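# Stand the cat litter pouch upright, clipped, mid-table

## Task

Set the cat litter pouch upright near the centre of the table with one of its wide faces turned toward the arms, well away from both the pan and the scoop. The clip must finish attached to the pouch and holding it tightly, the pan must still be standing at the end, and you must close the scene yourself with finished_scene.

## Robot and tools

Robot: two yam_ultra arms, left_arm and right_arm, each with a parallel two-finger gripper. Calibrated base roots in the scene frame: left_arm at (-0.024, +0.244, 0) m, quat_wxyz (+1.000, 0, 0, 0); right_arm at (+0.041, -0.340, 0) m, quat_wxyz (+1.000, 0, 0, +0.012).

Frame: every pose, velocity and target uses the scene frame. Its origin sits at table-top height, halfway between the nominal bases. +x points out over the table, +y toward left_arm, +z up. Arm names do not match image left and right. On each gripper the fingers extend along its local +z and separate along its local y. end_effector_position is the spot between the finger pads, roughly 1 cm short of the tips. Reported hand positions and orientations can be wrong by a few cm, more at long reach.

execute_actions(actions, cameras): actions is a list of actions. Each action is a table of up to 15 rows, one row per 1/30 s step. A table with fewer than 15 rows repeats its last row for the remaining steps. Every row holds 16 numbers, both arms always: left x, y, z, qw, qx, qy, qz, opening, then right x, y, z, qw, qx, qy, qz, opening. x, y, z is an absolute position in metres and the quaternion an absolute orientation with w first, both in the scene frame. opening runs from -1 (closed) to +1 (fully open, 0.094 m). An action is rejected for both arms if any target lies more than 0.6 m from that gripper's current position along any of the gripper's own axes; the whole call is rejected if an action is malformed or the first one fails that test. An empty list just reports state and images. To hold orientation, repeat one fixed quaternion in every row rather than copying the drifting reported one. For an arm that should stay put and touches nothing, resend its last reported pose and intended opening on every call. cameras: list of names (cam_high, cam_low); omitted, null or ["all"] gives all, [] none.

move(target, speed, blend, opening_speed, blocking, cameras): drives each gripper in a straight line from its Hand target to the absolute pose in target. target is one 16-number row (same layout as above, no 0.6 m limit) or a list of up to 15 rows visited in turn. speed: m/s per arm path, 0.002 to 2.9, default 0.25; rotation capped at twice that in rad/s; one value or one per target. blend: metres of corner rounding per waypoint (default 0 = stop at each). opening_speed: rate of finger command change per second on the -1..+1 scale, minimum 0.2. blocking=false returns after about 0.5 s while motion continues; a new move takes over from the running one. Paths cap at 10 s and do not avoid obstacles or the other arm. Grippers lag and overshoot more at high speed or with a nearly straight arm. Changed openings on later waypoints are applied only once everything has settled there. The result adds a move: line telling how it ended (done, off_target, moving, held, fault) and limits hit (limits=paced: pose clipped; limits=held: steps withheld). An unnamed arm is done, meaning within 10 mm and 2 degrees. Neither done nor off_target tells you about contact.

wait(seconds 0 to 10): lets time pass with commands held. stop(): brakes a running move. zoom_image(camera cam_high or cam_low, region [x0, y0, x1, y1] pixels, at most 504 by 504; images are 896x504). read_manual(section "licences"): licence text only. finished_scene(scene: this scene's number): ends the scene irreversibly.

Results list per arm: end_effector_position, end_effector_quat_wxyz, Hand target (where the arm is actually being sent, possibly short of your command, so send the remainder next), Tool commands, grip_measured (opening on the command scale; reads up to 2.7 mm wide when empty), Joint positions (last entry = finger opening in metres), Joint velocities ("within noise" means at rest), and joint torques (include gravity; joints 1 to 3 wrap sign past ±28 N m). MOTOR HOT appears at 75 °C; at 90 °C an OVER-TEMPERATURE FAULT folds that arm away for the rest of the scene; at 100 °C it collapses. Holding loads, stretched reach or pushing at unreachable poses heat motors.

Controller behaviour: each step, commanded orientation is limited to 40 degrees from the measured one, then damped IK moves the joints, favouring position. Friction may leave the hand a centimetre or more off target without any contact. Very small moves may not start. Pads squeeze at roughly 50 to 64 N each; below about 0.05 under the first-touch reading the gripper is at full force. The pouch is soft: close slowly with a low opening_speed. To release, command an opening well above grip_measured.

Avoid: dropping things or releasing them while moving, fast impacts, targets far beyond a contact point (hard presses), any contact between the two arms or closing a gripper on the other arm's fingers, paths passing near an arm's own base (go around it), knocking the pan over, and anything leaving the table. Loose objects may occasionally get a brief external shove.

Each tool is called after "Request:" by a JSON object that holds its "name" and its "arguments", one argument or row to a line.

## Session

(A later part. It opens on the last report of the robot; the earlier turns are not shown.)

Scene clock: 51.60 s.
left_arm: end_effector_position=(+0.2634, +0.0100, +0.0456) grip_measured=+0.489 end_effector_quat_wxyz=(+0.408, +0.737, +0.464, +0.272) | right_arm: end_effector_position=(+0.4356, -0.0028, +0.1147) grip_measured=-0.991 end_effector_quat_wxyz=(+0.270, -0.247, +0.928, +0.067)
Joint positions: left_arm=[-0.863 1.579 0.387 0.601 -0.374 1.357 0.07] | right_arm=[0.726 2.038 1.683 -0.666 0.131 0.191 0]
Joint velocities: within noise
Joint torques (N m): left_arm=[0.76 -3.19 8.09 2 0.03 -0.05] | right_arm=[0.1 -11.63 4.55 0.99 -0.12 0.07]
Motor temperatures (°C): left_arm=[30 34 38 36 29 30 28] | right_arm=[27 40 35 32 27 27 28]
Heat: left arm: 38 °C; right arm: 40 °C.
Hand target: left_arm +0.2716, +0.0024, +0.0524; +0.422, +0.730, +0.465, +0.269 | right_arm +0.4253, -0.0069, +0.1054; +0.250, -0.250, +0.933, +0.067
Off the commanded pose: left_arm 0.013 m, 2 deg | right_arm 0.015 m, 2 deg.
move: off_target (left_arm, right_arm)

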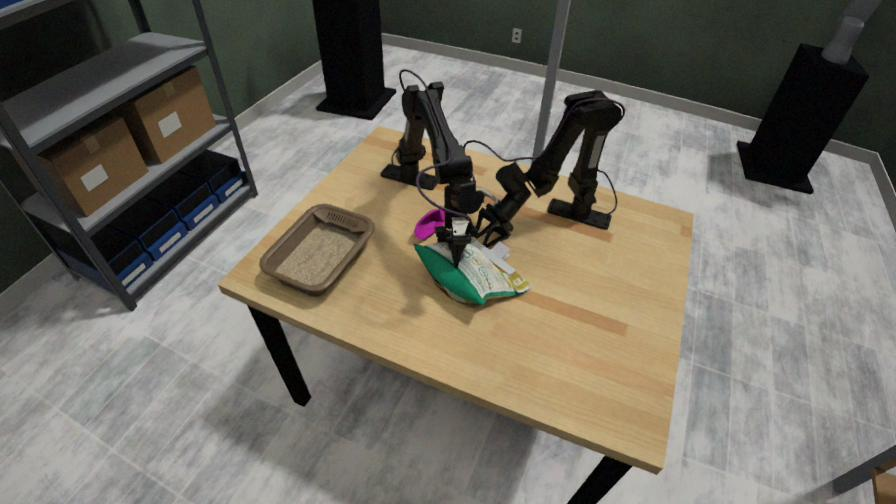

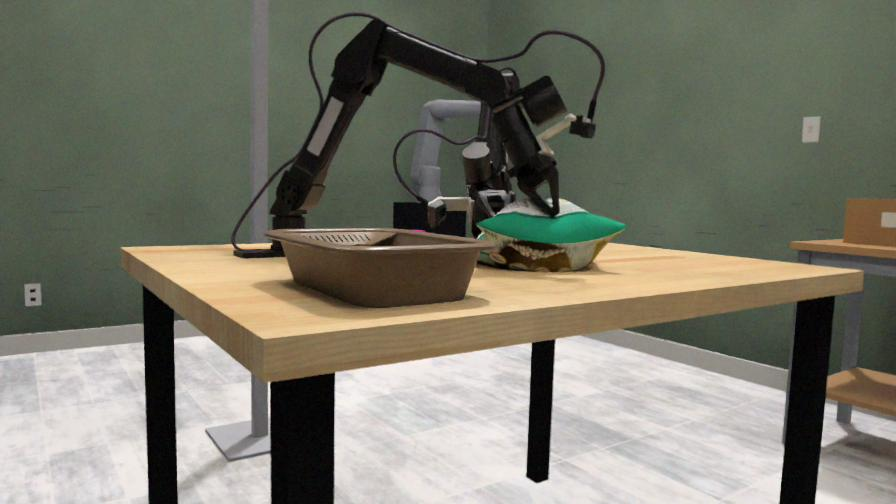

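Request:
{"name": "move", "arguments": {
  "target": [0.297, -0.0095, 0.052, 0.4217, 0.7304, 0.4654, 0.2687, 0.49, 0.4252, -0.0069, 0.1053, 0.250, -0.250, 0.933, 0.067, -1],
  "speed": [0.06]
}}

Request:
{"name": "zoom_image", "arguments": {
  "camera": "cam_high",
  "region": [440, 200, 540, 300]
}}

Request:
{"name": "zoom_image", "arguments": {
  "camera": "cam_low",
  "region": [450, 120, 650, 290]
}}

Scene clock: 52.53 s.
left_arm: end_effector_position=(+0.2796, -0.0038, +0.0461) grip_measured=+0.489 end_effector_quat_wxyz=(+0.411, +0.740, +0.462, +0.265) | right_arm: end_effector_position=(+0.4444, -0.0033, +0.1190) grip_measured=-0.991 end_effector_quat_wxyz=(+0.286, -0.240, +0.925, +0.067)
Joint positions: left_arm=[-0.838 1.646 0.466 0.594 -0.337 1.37 0.07] | right_arm=[0.718 2.038 1.683 -0.635 0.144 0.191 0]
Joint velocities: within noise
Joint torques (N m): left_arm=[2.35 -2.61 9.57 2.05 0.06 0.11] | right_arm=[0.88 -11.63 4.66 0.73 -0.3 0.05]
Motor temperatures (°C): left_arm=[30 34 38 36 29 30 28] | right_arm=[27 40 35 32 27 27 28]
Heat: left arm: 38 °C; right arm: 40 °C.
Hand target: left_arm +0.2960, -0.0085, +0.0526; +0.422, +0.730, +0.465, +0.269 | right_arm +0.4257, -0.0069, +0.1057; +0.250, -0.250, +0.933, +0.067
Off the commanded pose: left_arm 0.019 m, 2 deg | right_arm 0.024 m, 4 deg.
move: off_target (left_arm, right_arm)

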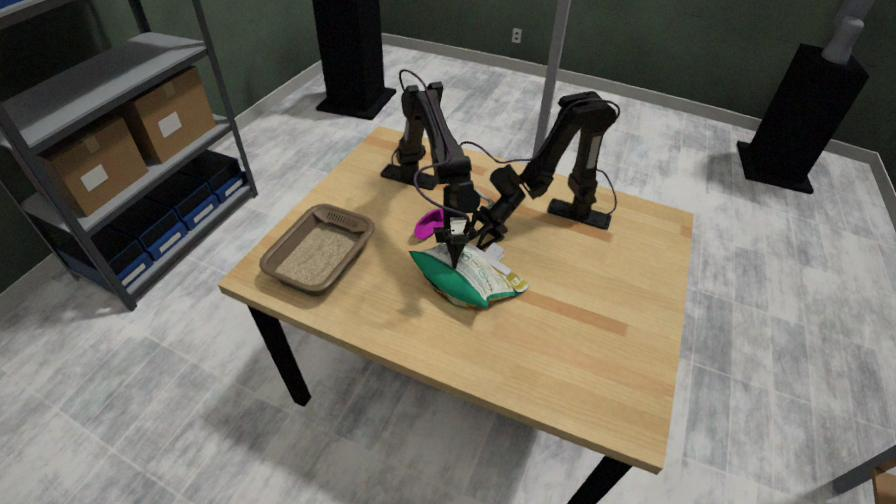

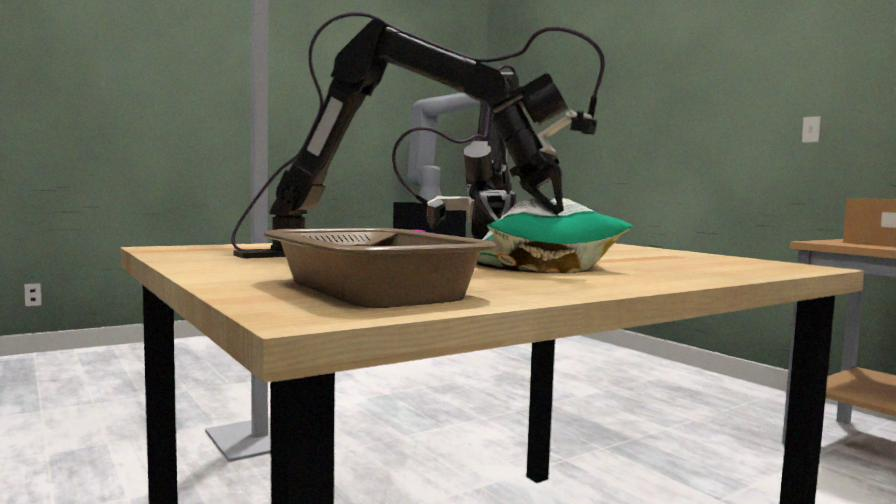

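Scaled by 5.040.

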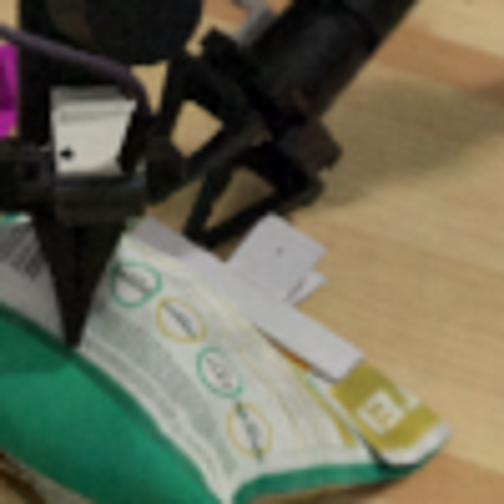

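Scaled by 2.520.

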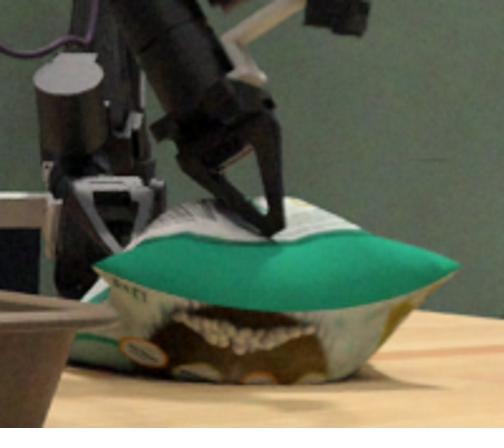

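Request:
{"name": "move", "arguments": {
  "target": [0.24, 0.020, 0.10, 0.4217, 0.7304, 0.4654, 0.2687, 0.49, 0.4, -0.04, 0.19, 0.250, -0.250, 0.933, 0.067, -1],
  "speed": [0.1]
}}

Request:
{"name": "zoom_image", "arguments": {
  "camera": "cam_high",
  "region": [460, 230, 510, 280]
}}

Request:
{"name": "zoom_image", "arguments": {
  "camera": "cam_high",
  "region": [490, 250, 540, 300]
}}

Request:
{"name": "zoom_image", "arguments": {
  "camera": "cam_low",
  "region": [470, 210, 530, 280]
}}

Scene clock: 54.83 s.
left_arm: end_effector_position=(+0.2437, +0.0167, +0.1020) grip_measured=+0.489 end_effector_quat_wxyz=(+0.425, +0.731, +0.461, +0.270) | right_arm: end_effector_position=(+0.3972, -0.0394, +0.1713) grip_measured=-0.991 end_effector_quat_wxyz=(+0.234, -0.252, +0.937, +0.058)
Joint positions: left_arm=[-0.907 1.253 0.416 0.273 -0.402 1.332 0.07] | right_arm=[0.716 1.882 1.727 -0.939 0.108 0.188 0]
Joint velocities: within noise
Joint torques (N m): left_arm=[-0.46 -4.38 5.9 1.7 -0.24 -0.14] | right_arm=[-0.79 -11.29 8.83 0.87 0.01 -0.11]
Motor temperatures (°C): left_arm=[30 34 38 36 29 30 28] | right_arm=[27 42 35 32 27 27 28]
Heat: left arm: 38 °C; right arm: 42 °C.
Hand target: left_arm +0.2402, +0.0200, +0.0998; +0.422, +0.730, +0.465, +0.269 | right_arm +0.3998, -0.0402, +0.1899; +0.250, -0.250, +0.933, +0.067
Off the commanded pose: left_arm 0.005 m, 1 deg | right_arm 0.019 m, 2 deg.
move: off_target (right_arm)

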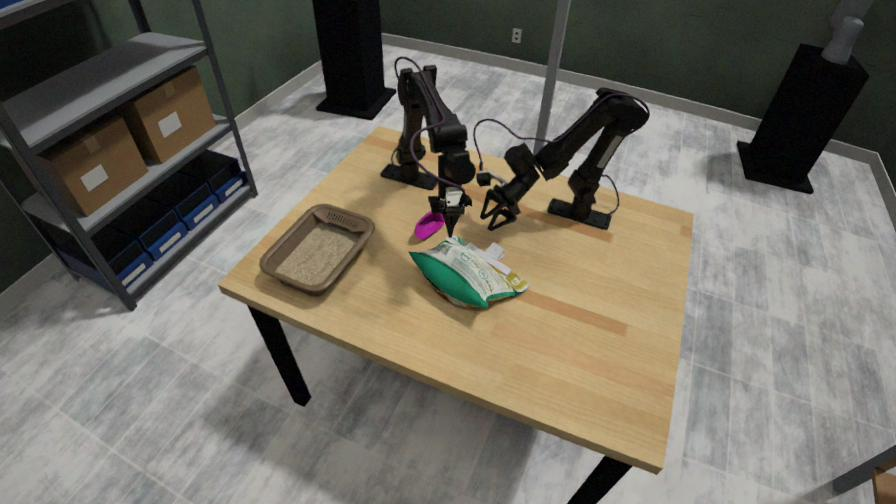

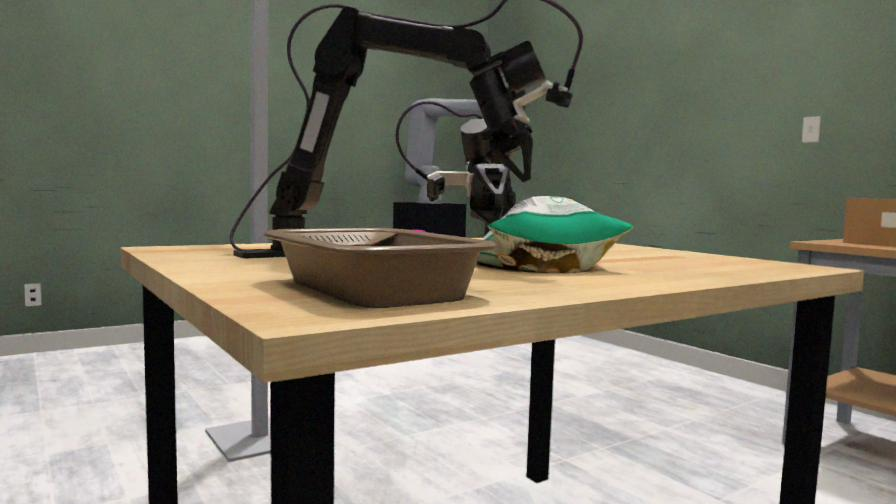

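Scaled by 10.080.

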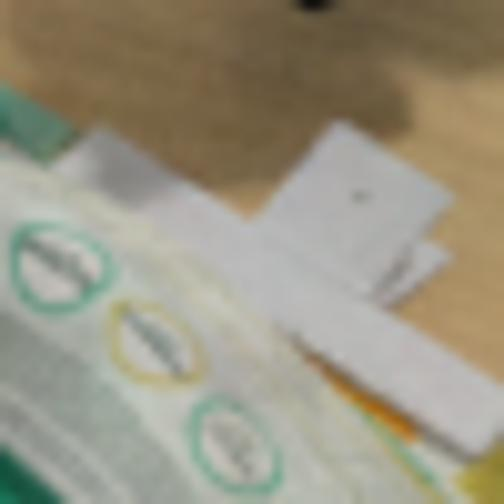

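Scaled by 10.080.

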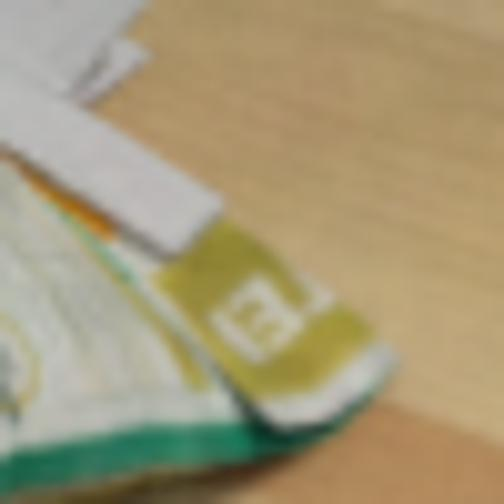

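Scaled by 7.200.

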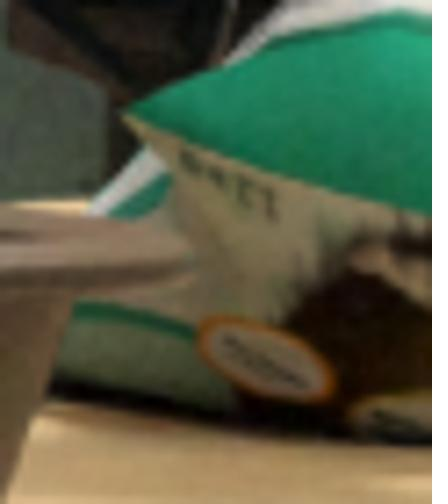

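Request:
{"name": "move", "arguments": {
  "target": [
    [0.236, 0.006, 0.10, 0.2463, 0.7812, 0.5471, 0.1725, -0.149, 0.30, -0.25, 0.25, 0.250, -0.250, 0.933, 0.067, -1],
    [0.281, -0.013, 0.042, 0.2463, 0.7812, 0.5471, 0.1725, -0.149, 0.25, -0.3, 0.25, 0.250, -0.250, 0.933, 0.067, -1]
  ],
  "speed": [0.15,0.08]
}}

Request:
{"name": "zoom_image", "arguments": {
  "camera": "cam_high",
  "region": [440, 200, 540, 300]
}}

Request:
{"name": "zoom_image", "arguments": {
  "camera": "cam_low",
  "region": [450, 120, 650, 290]
}}

Scene clock: 59.07 s.
left_arm: end_effector_position=(+0.2743, -0.0061, +0.0380) grip_measured=-0.147 end_effector_quat_wxyz=(+0.236, +0.784, +0.546, +0.175) | right_arm: end_effector_position=(+0.2559, -0.3015, +0.2552) grip_measured=-0.991 end_effector_quat_wxyz=(+0.258, -0.249, +0.932, +0.058)
Joint positions: left_arm=[-0.825 1.683 0.878 -0.228 -0.274 1.176 0.04] | right_arm=[-0.061 1.03 1.313 -1.379 -0.257 -0.498 0]
Joint velocities: within noise
Joint torques (N m): left_arm=[0.4 -5.44 8.49 1.47 -0.05 -0.03] | right_arm=[-0.95 -1.65 4.4 0.87 -0.4 -0.12]
Motor temperatures (°C): left_arm=[30 34 39 36 29 30 28] | right_arm=[27 42 35 32 27 27 28]
Heat: left arm: 39 °C; right arm: 42 °C.
Hand target: left_arm +0.2808, -0.0129, +0.0423; +0.246, +0.781, +0.547, +0.173 | right_arm +0.2501, -0.3000, +0.2502; +0.250, -0.250, +0.933, +0.067
Off the commanded pose: left_arm 0.010 m, 1 deg | right_arm 0.008 m, 1 deg.
move: done

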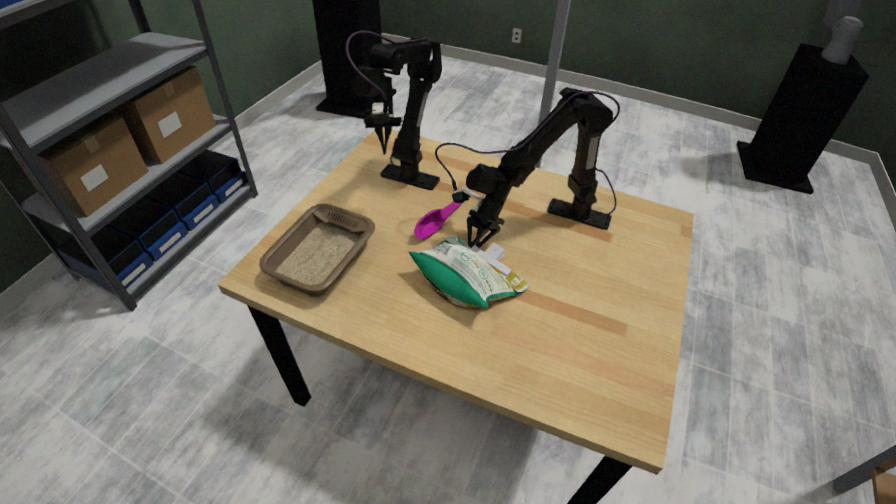

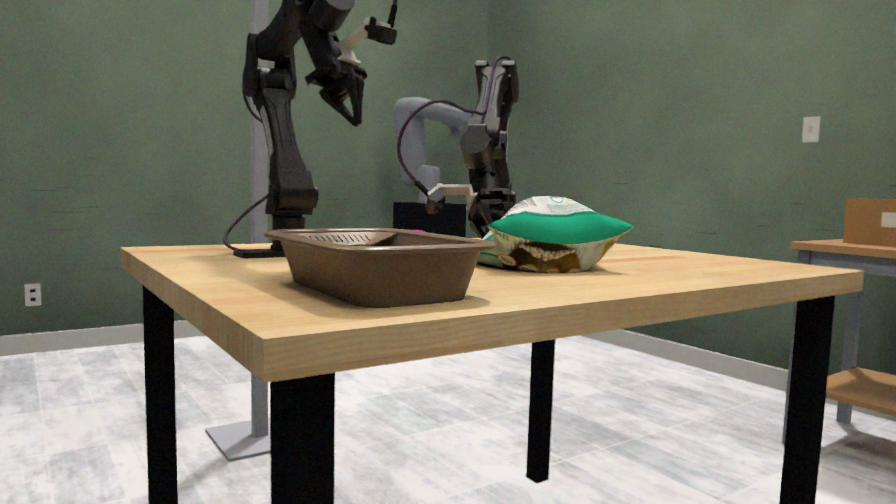

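Scaled by 5.040.

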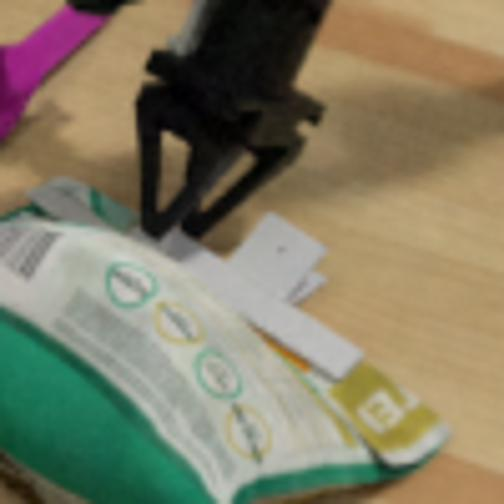

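Scaled by 2.520.

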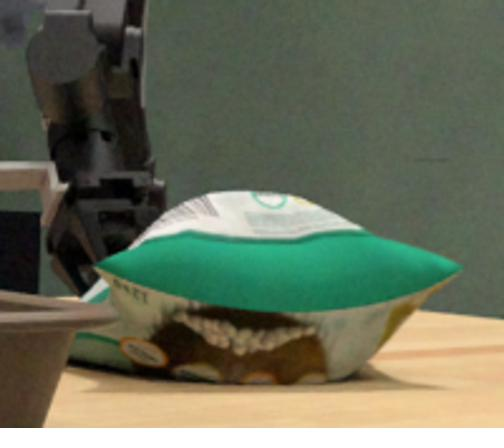

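Request:
{"name": "move", "arguments": {
  "target": [0.279, -0.001, 0.030, 0.2463, 0.7812, 0.5471, 0.1725, -0.149, 0.25, -0.3, 0.25, 0.250, -0.250, 0.933, 0.067, -1],
  "speed": 0.05
}}

Request:
{"name": "zoom_image", "arguments": {
  "camera": "cam_high",
  "region": [450, 210, 510, 270]
}}

Scene clock: 60.27 s.
left_arm: end_effector_position=(+0.2820, -0.0058, +0.0379) grip_measured=-0.148 end_effector_quat_wxyz=(+0.255, +0.779, +0.545, +0.178) | right_arm: end_effector_position=(+0.2557, -0.3014, +0.2551) grip_measured=-0.991 end_effector_quat_wxyz=(+0.258, -0.249, +0.932, +0.058)
Joint positions: left_arm=[-0.805 1.683 0.852 -0.158 -0.262 1.195 0.04] | right_arm=[-0.061 1.03 1.313 -1.38 -0.257 -0.498 0]
Joint velocities: within noise
Joint torques (N m): left_arm=[0.68 -6.24 5.07 1.45 -0.04 0.02] | right_arm=[-0.76 -1.87 4.42 0.92 -0.37 -0.12]
Motor temperatures (°C): left_arm=[30 34 39 36 29 30 28] | right_arm=[27 41 35 32 27 27 28]
Heat: left arm: 39 °C; right arm: 41 °C.
Hand target: left_arm +0.2789, -0.0010, +0.0302; +0.246, +0.781, +0.547, +0.172 | right_arm +0.2501, -0.3000, +0.2501; +0.250, -0.250, +0.933, +0.067
Off the commanded pose: left_arm 0.010 m, 1 deg | right_arm 0.008 m, 1 deg.
move: done

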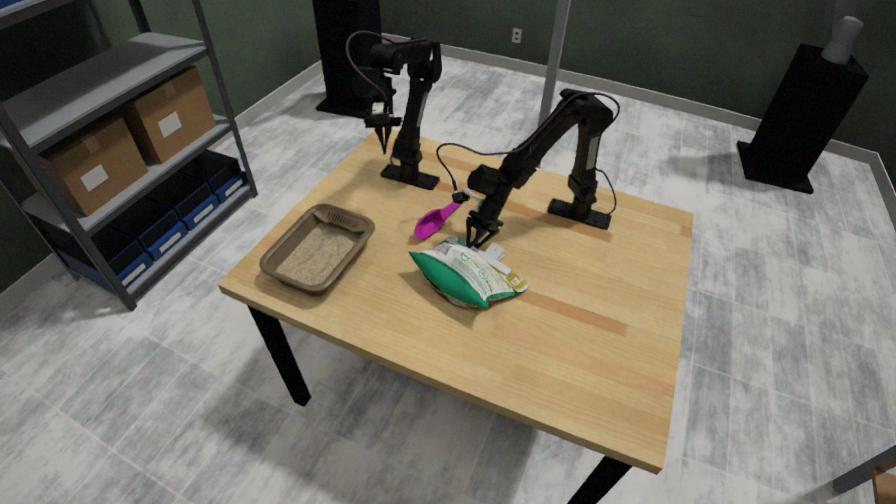

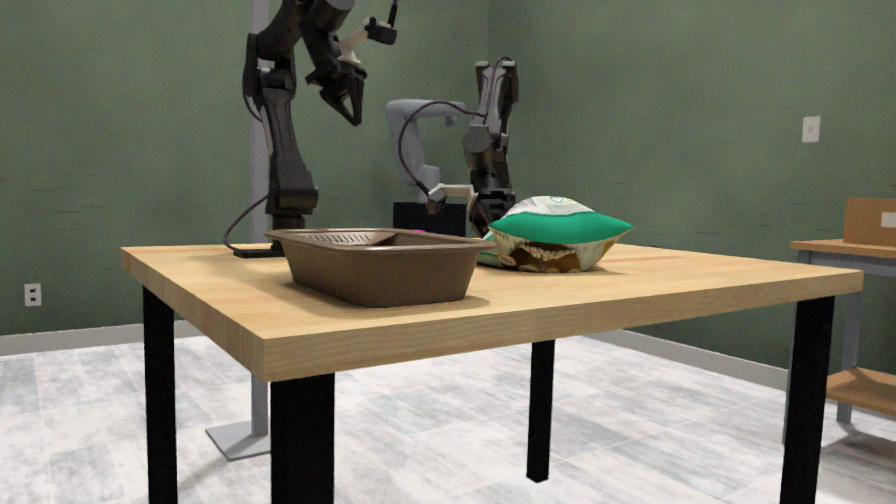

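Scaled by 8.400.

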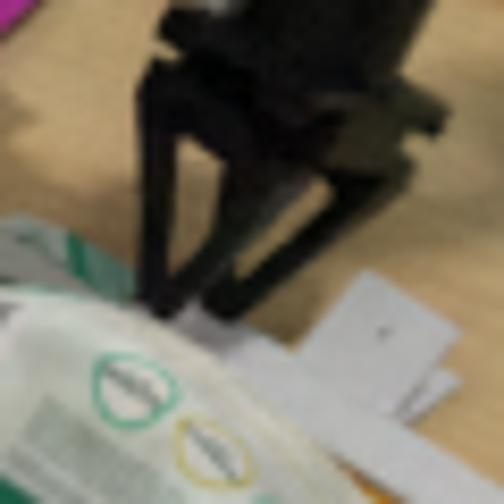

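Request:
{"name": "move", "arguments": {
  "target": [
    [0.276, 0.002, 0.06, 0.2463, 0.7812, 0.5471, 0.1725, -0.149, 0.25, -0.3, 0.25, 0.250, -0.250, 0.933, 0.067, -1],
    [0.276, 0.005, 0.032, 0.2463, 0.7812, 0.5471, 0.1725, -0.149, 0.25, -0.3, 0.25, 0.250, -0.250, 0.933, 0.067, -1]
  ],
  "speed": 0.08
}}

Request:
{"name": "zoom_image", "arguments": {
  "camera": "cam_high",
  "region": [450, 210, 510, 270]
}}

Scene clock: 61.90 s.
left_arm: end_effector_position=(+0.2773, +0.0030, +0.0387) grip_measured=-0.148 end_effector_quat_wxyz=(+0.251, +0.780, +0.546, +0.178) | right_arm: end_effector_position=(+0.2556, -0.3014, +0.2550) grip_measured=-0.991 end_effector_quat_wxyz=(+0.257, -0.249, +0.932, +0.059)
Joint positions: left_arm=[-0.796 1.65 0.824 -0.169 -0.258 1.202 0.04] | right_arm=[-0.061 1.03 1.313 -1.38 -0.257 -0.498 0]
Joint velocities: within noise
Joint torques (N m): left_arm=[0.51 -5.48 5.44 1.51 0 -0.01] | right_arm=[-0.7 -1.68 4.38 0.86 -0.32 -0.11]
Motor temperatures (°C): left_arm=[30 34 39 36 29 30 28] | right_arm=[27 41 35 32 27 27 28]
Heat: left arm: 39 °C; right arm: 41 °C.
Hand target: left_arm +0.2758, +0.0051, +0.0320; +0.246, +0.781, +0.547, +0.173 | right_arm +0.2501, -0.3000, +0.2501; +0.250, -0.250, +0.933, +0.067
Off the commanded pose: left_arm 0.007 m, 1 deg | right_arm 0.008 m, 1 deg.
move: done

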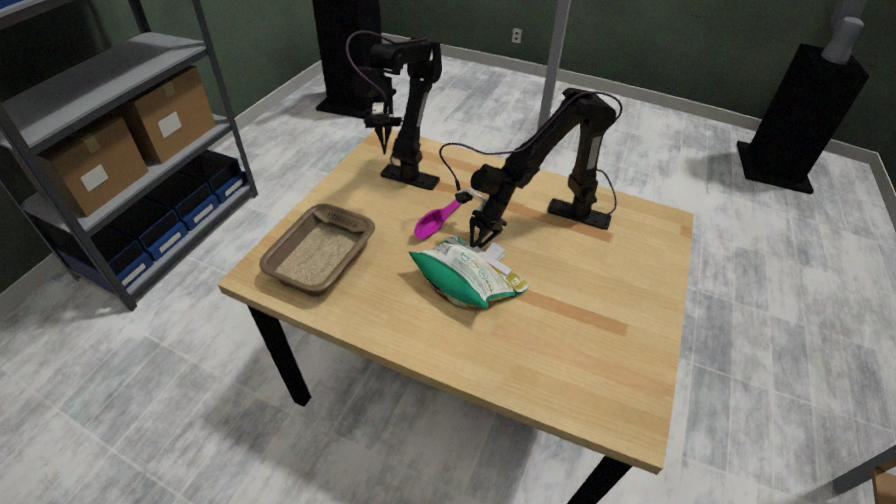

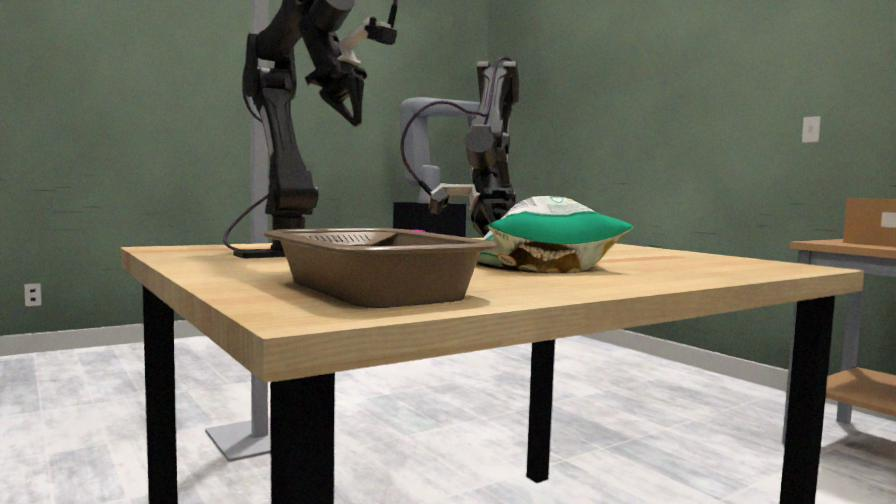

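Scaled by 8.400.

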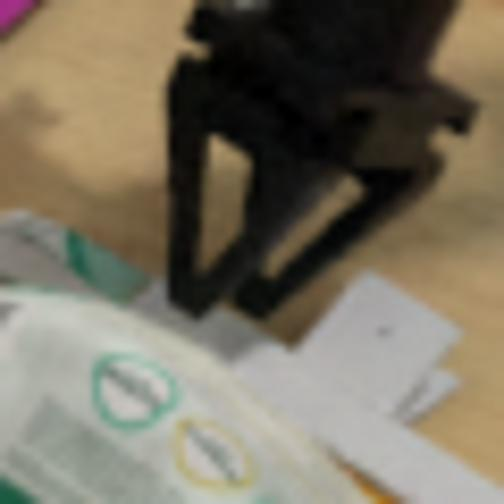

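Request:
{"name": "move", "arguments": {
  "target": [0.271, 0.000, 0.018, 0.2463, 0.7812, 0.5471, 0.1725, -0.149, 0.25, -0.3, 0.25, 0.250, -0.250, 0.933, 0.067, -1],
  "speed": 0.05
}}

Request:
{"name": "zoom_image", "arguments": {
  "camera": "cam_high",
  "region": [450, 210, 510, 270]
}}

Scene clock: 63.10 s.
left_arm: end_effector_position=(+0.2744, -0.0008, +0.0251) grip_measured=-0.148 end_effector_quat_wxyz=(+0.252, +0.781, +0.545, +0.174) | right_arm: end_effector_position=(+0.2555, -0.3014, +0.2550) grip_measured=-0.991 end_effector_quat_wxyz=(+0.257, -0.250, +0.932, +0.059)
Joint positions: left_arm=[-0.808 1.686 0.8 -0.111 -0.258 1.191 0.04] | right_arm=[-0.061 1.03 1.313 -1.38 -0.257 -0.499 0]
Joint velocities: within noise
Joint torques (N m): left_arm=[-0.21 -5.46 5.15 1.47 -0.2 -0.08] | right_arm=[-0.61 -1.7 4.27 0.9 -0.3 -0.09]
Motor temperatures (°C): left_arm=[30 34 39 36 29 30 28] | right_arm=[27 41 35 32 27 27 28]
Heat: left arm: 39 °C; right arm: 41 °C.
Hand target: left_arm +0.2709, +0.0001, +0.0181; +0.246, +0.781, +0.547, +0.172 | right_arm +0.2501, -0.3000, +0.2501; +0.250, -0.250, +0.933, +0.067
Off the commanded pose: left_arm 0.008 m, 1 deg | right_arm 0.008 m, 1 deg.
move: done

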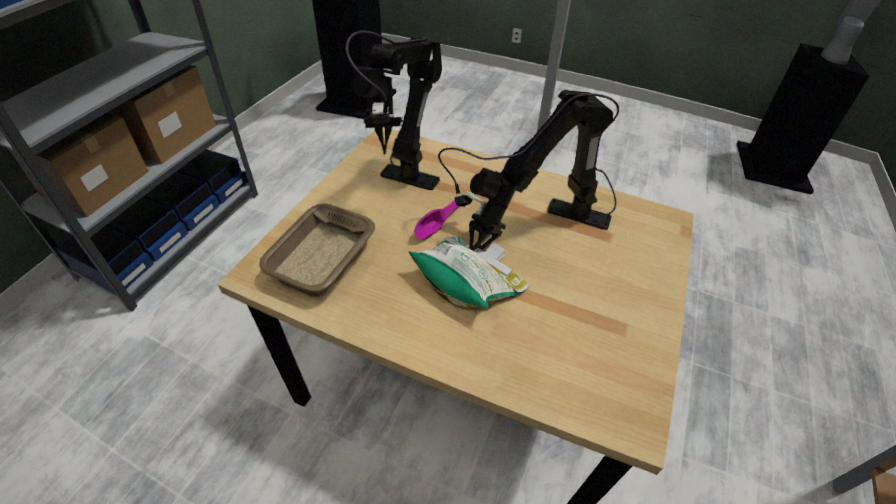

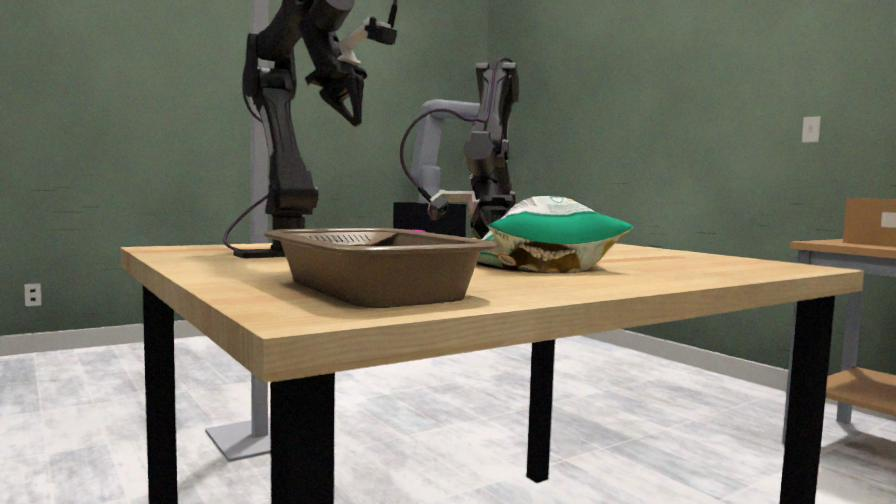

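Scaled by 8.400.

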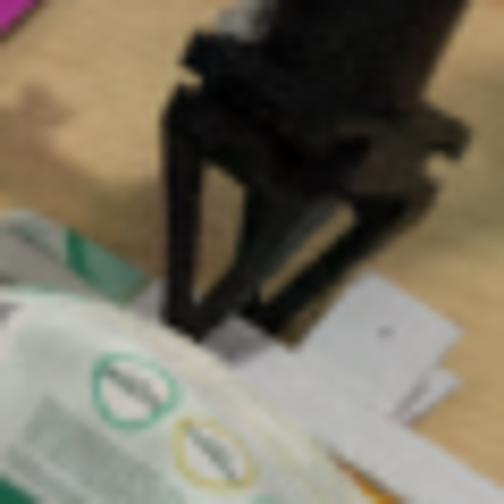

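Request:
{"name": "move", "arguments": {
  "target": [0.271, 0.000, 0.016, 0.2463, 0.7812, 0.5471, 0.1725, -1, 0.25, -0.3, 0.25, 0.250, -0.250, 0.933, 0.067, -1],
  "speed": 0.05,
  "opening_speed": 0.6
}}

Request:
{"name": "zoom_image", "arguments": {
  "camera": "cam_high",
  "region": [450, 210, 510, 270]
}}

Scene clock: 64.87 s.
left_arm: end_effector_position=(+0.2702, +0.0036, +0.0191) grip_measured=-0.759 end_effector_quat_wxyz=(+0.240, +0.783, +0.546, +0.173) | right_arm: end_effector_position=(+0.2555, -0.3013, +0.2550) grip_measured=-0.991 end_effector_quat_wxyz=(+0.257, -0.250, +0.932, +0.059)
Joint positions: left_arm=[-0.809 1.69 0.79 -0.122 -0.259 1.188 0.011] | right_arm=[-0.061 1.03 1.313 -1.38 -0.258 -0.499 0]
Joint velocities: within noise
Joint torques (N m): left_arm=[-0.32 -5.33 5.61 1.65 -0.18 -0.11] | right_arm=[-0.64 -1.77 4.4 0.87 -0.33 -0.11]
Motor temperatures (°C): left_arm=[30 34 38 36 29 30 28] | right_arm=[27 40 35 32 26 27 28]
Heat: left arm: 38 °C; right arm: 40 °C.
Hand target: left_arm +0.2709, +0.0002, +0.0160; +0.246, +0.781, +0.547, +0.172 | right_arm +0.2501, -0.2999, +0.2502; +0.250, -0.250, +0.933, +0.067
Off the commanded pose: left_arm 0.005 m, 1 deg | right_arm 0.008 m, 1 deg.
move: done

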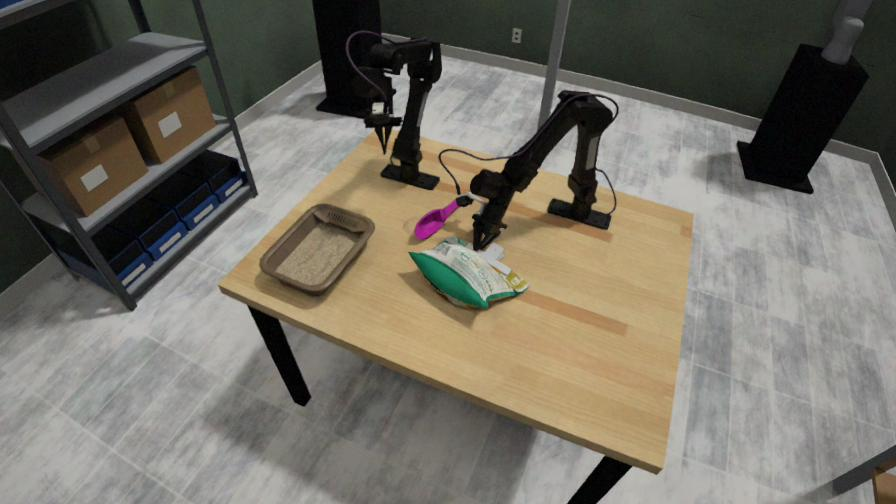

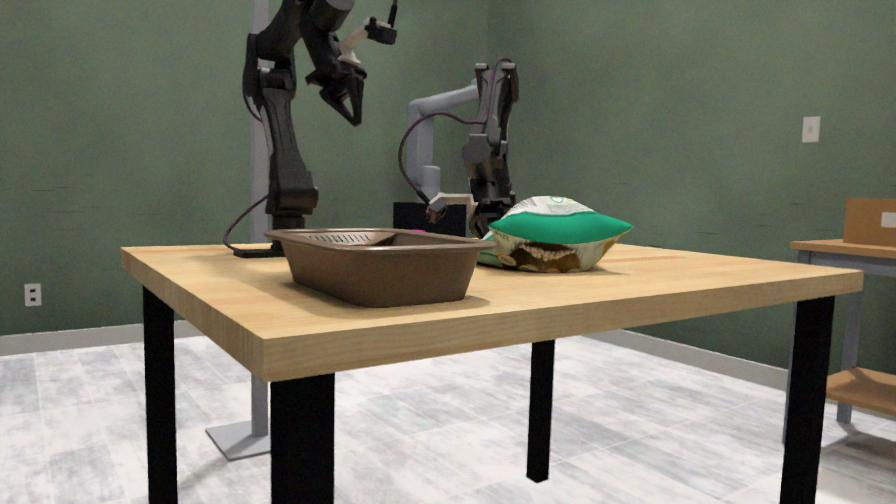

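Scaled by 8.400.

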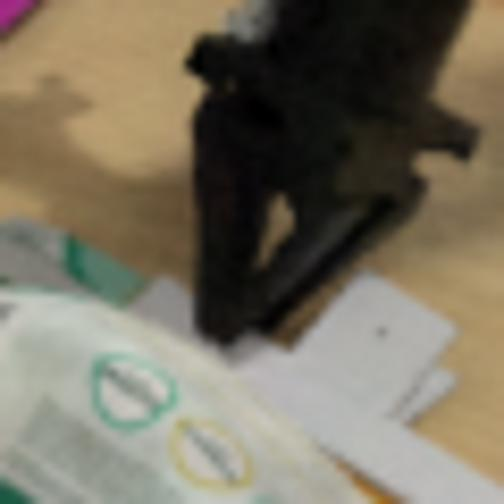

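Request:
{"name": "move", "arguments": {
  "target": [0.274, 0.000, 0.065, 0.2463, 0.7812, 0.5471, 0.1725, -1, 0.25, -0.3, 0.25, 0.250, -0.250, 0.933, 0.067, -1],
  "speed": 0.06
}}

Request:
{"name": "zoom_image", "arguments": {
  "camera": "cam_high",
  "region": [400, 190, 540, 320]
}}

Request:
{"name": "zoom_image", "arguments": {
  "camera": "cam_low",
  "region": [450, 120, 650, 290]
}}

Scene clock: 66.27 s.
left_arm: end_effector_position=(+0.2693, +0.0043, +0.0435) grip_measured=-0.917 end_effector_quat_wxyz=(+0.228, +0.787, +0.547, +0.169) | right_arm: end_effector_position=(+0.2554, -0.3013, +0.2550) grip_measured=-0.991 end_effector_quat_wxyz=(+0.257, -0.250, +0.932, +0.059)
Joint positions: left_arm=[-0.807 1.638 0.866 -0.277 -0.254 1.188 0.004] | right_arm=[-0.061 1.03 1.313 -1.381 -0.258 -0.499 0]
Joint velocities: within noise
Joint torques (N m): left_arm=[0.16 -9.36 8.96 1.02 -0.2 0] | right_arm=[-0.65 -1.84 4.37 0.85 -0.32 -0.1]
Motor temperatures (°C): left_arm=[30 35 39 35 29 30 28] | right_arm=[27 40 35 32 26 27 28]
Heat: left arm: 39 °C; right arm: 40 °C.
Hand target: left_arm +0.2739, +0.0001, +0.0645; +0.246, +0.781, +0.547, +0.173 | right_arm +0.2501, -0.2999, +0.2501; +0.250, -0.250, +0.933, +0.067
Off the commanded pose: left_arm 0.022 m, 2 deg | right_arm 0.007 m, 1 deg.
move: off_target (left_arm)

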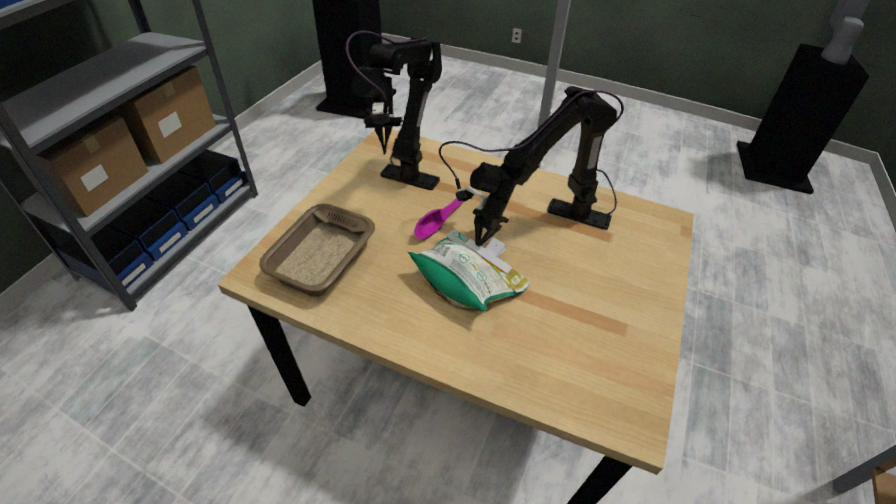

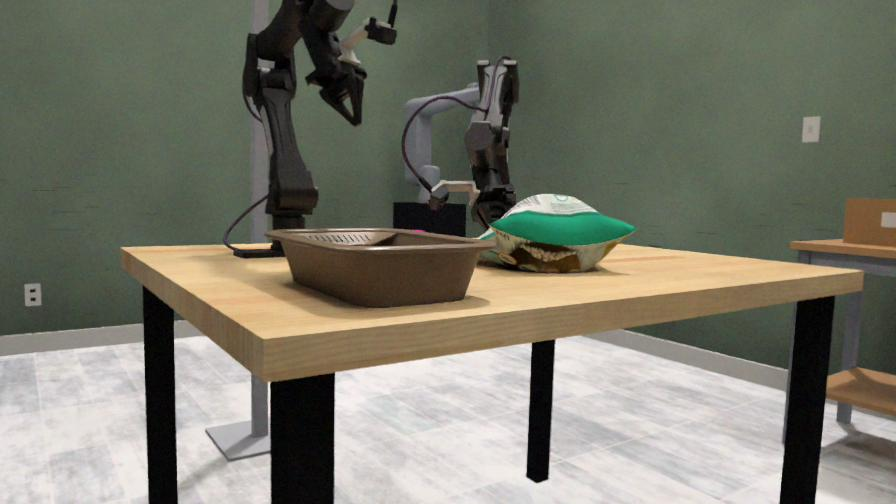

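Scaled by 3.600.

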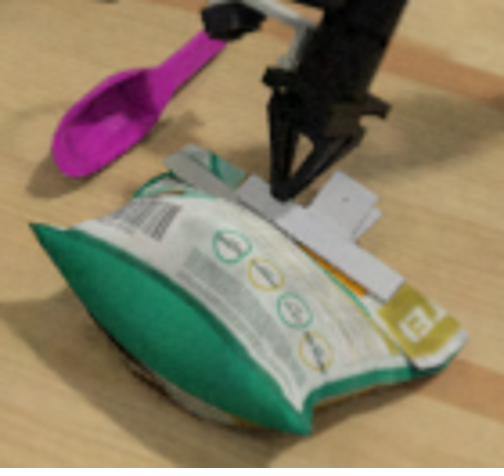

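Scaled by 2.520.

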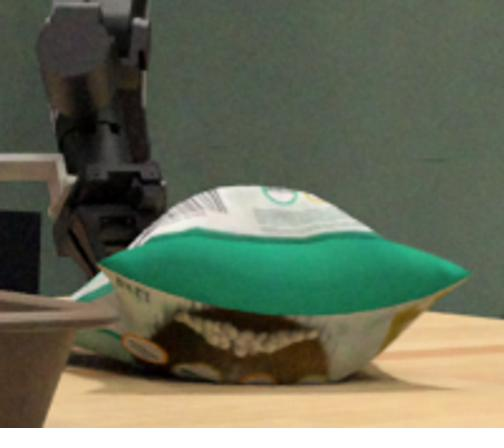

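Request:
{"name": "move", "arguments": {
  "target": [0.28, -0.003, 0.095, 0.2463, 0.7812, 0.5471, 0.1725, -1, 0.25, -0.3, 0.25, 0.250, -0.250, 0.933, 0.067, -1],
  "speed": 0.04
}}

Request:
{"name": "zoom_image", "arguments": {
  "camera": "cam_high",
  "region": [440, 200, 540, 300]
}}

Request:
{"name": "zoom_image", "arguments": {
  "camera": "cam_low",
  "region": [450, 120, 650, 290]
}}

Scene clock: 67.77 s.
left_arm: end_effector_position=(+0.2744, +0.0053, +0.0664) grip_measured=-0.928 end_effector_quat_wxyz=(+0.215, +0.788, +0.552, +0.168) | right_arm: end_effector_position=(+0.2554, -0.3013, +0.2550) grip_measured=-0.991 end_effector_quat_wxyz=(+0.257, -0.250, +0.932, +0.059)
Joint positions: left_arm=[-0.795 1.621 0.963 -0.415 -0.254 1.188 0.003] | right_arm=[-0.061 1.03 1.313 -1.381 -0.258 -0.499 0]
Joint velocities: within noise
Joint torques (N m): left_arm=[-0.24 -10.13 9.92 1.09 -0.15 0.1] | right_arm=[-0.55 -1.68 4.33 0.93 -0.39 -0.09]
Motor temperatures (°C): left_arm=[30 35 39 35 29 30 28] | right_arm=[27 40 35 32 26 27 28]
Heat: left arm: 39 °C; right arm: 40 °C.
Hand target: left_arm +0.2798, -0.0025, +0.0944; +0.246, +0.781, +0.547, +0.173 | right_arm +0.2501, -0.2999, +0.2502; +0.250, -0.250, +0.933, +0.067
Off the commanded pose: left_arm 0.030 m, 4 deg | right_arm 0.007 m, 1 deg.
move: off_target (left_arm)

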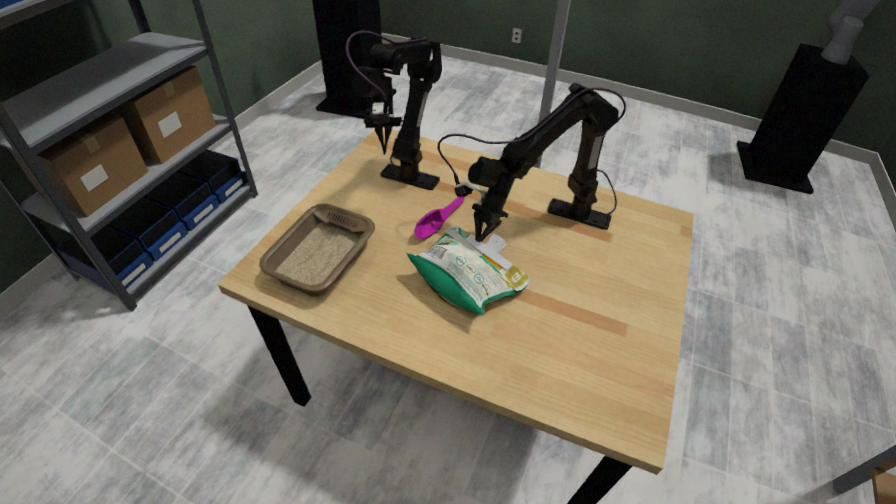

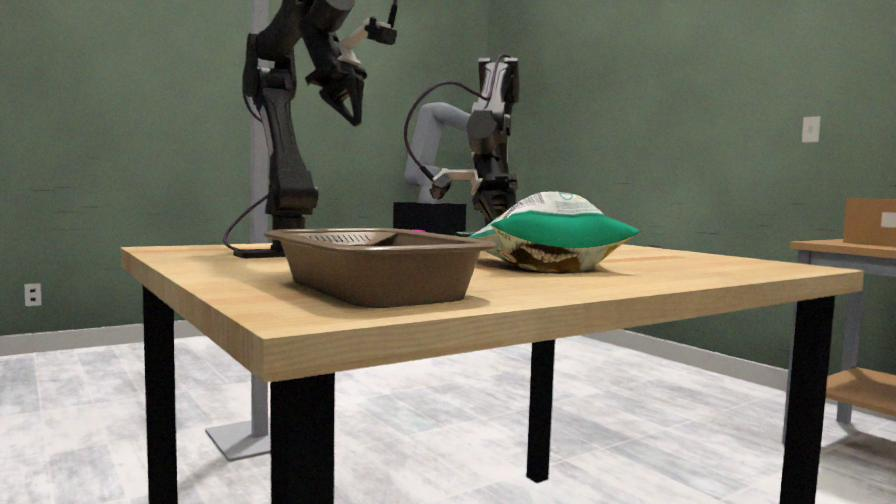

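Scaled by 5.040.

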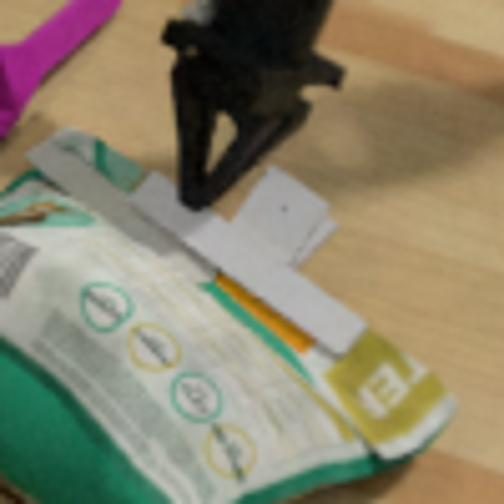

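Scaled by 2.520.

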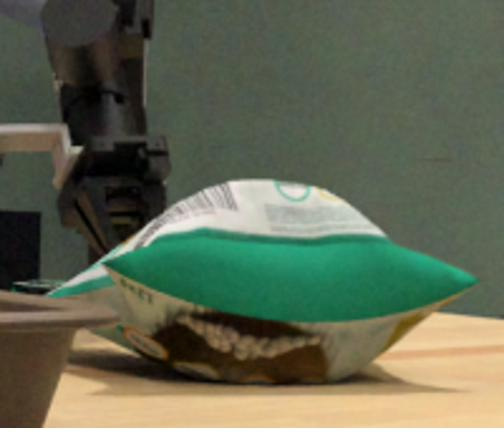

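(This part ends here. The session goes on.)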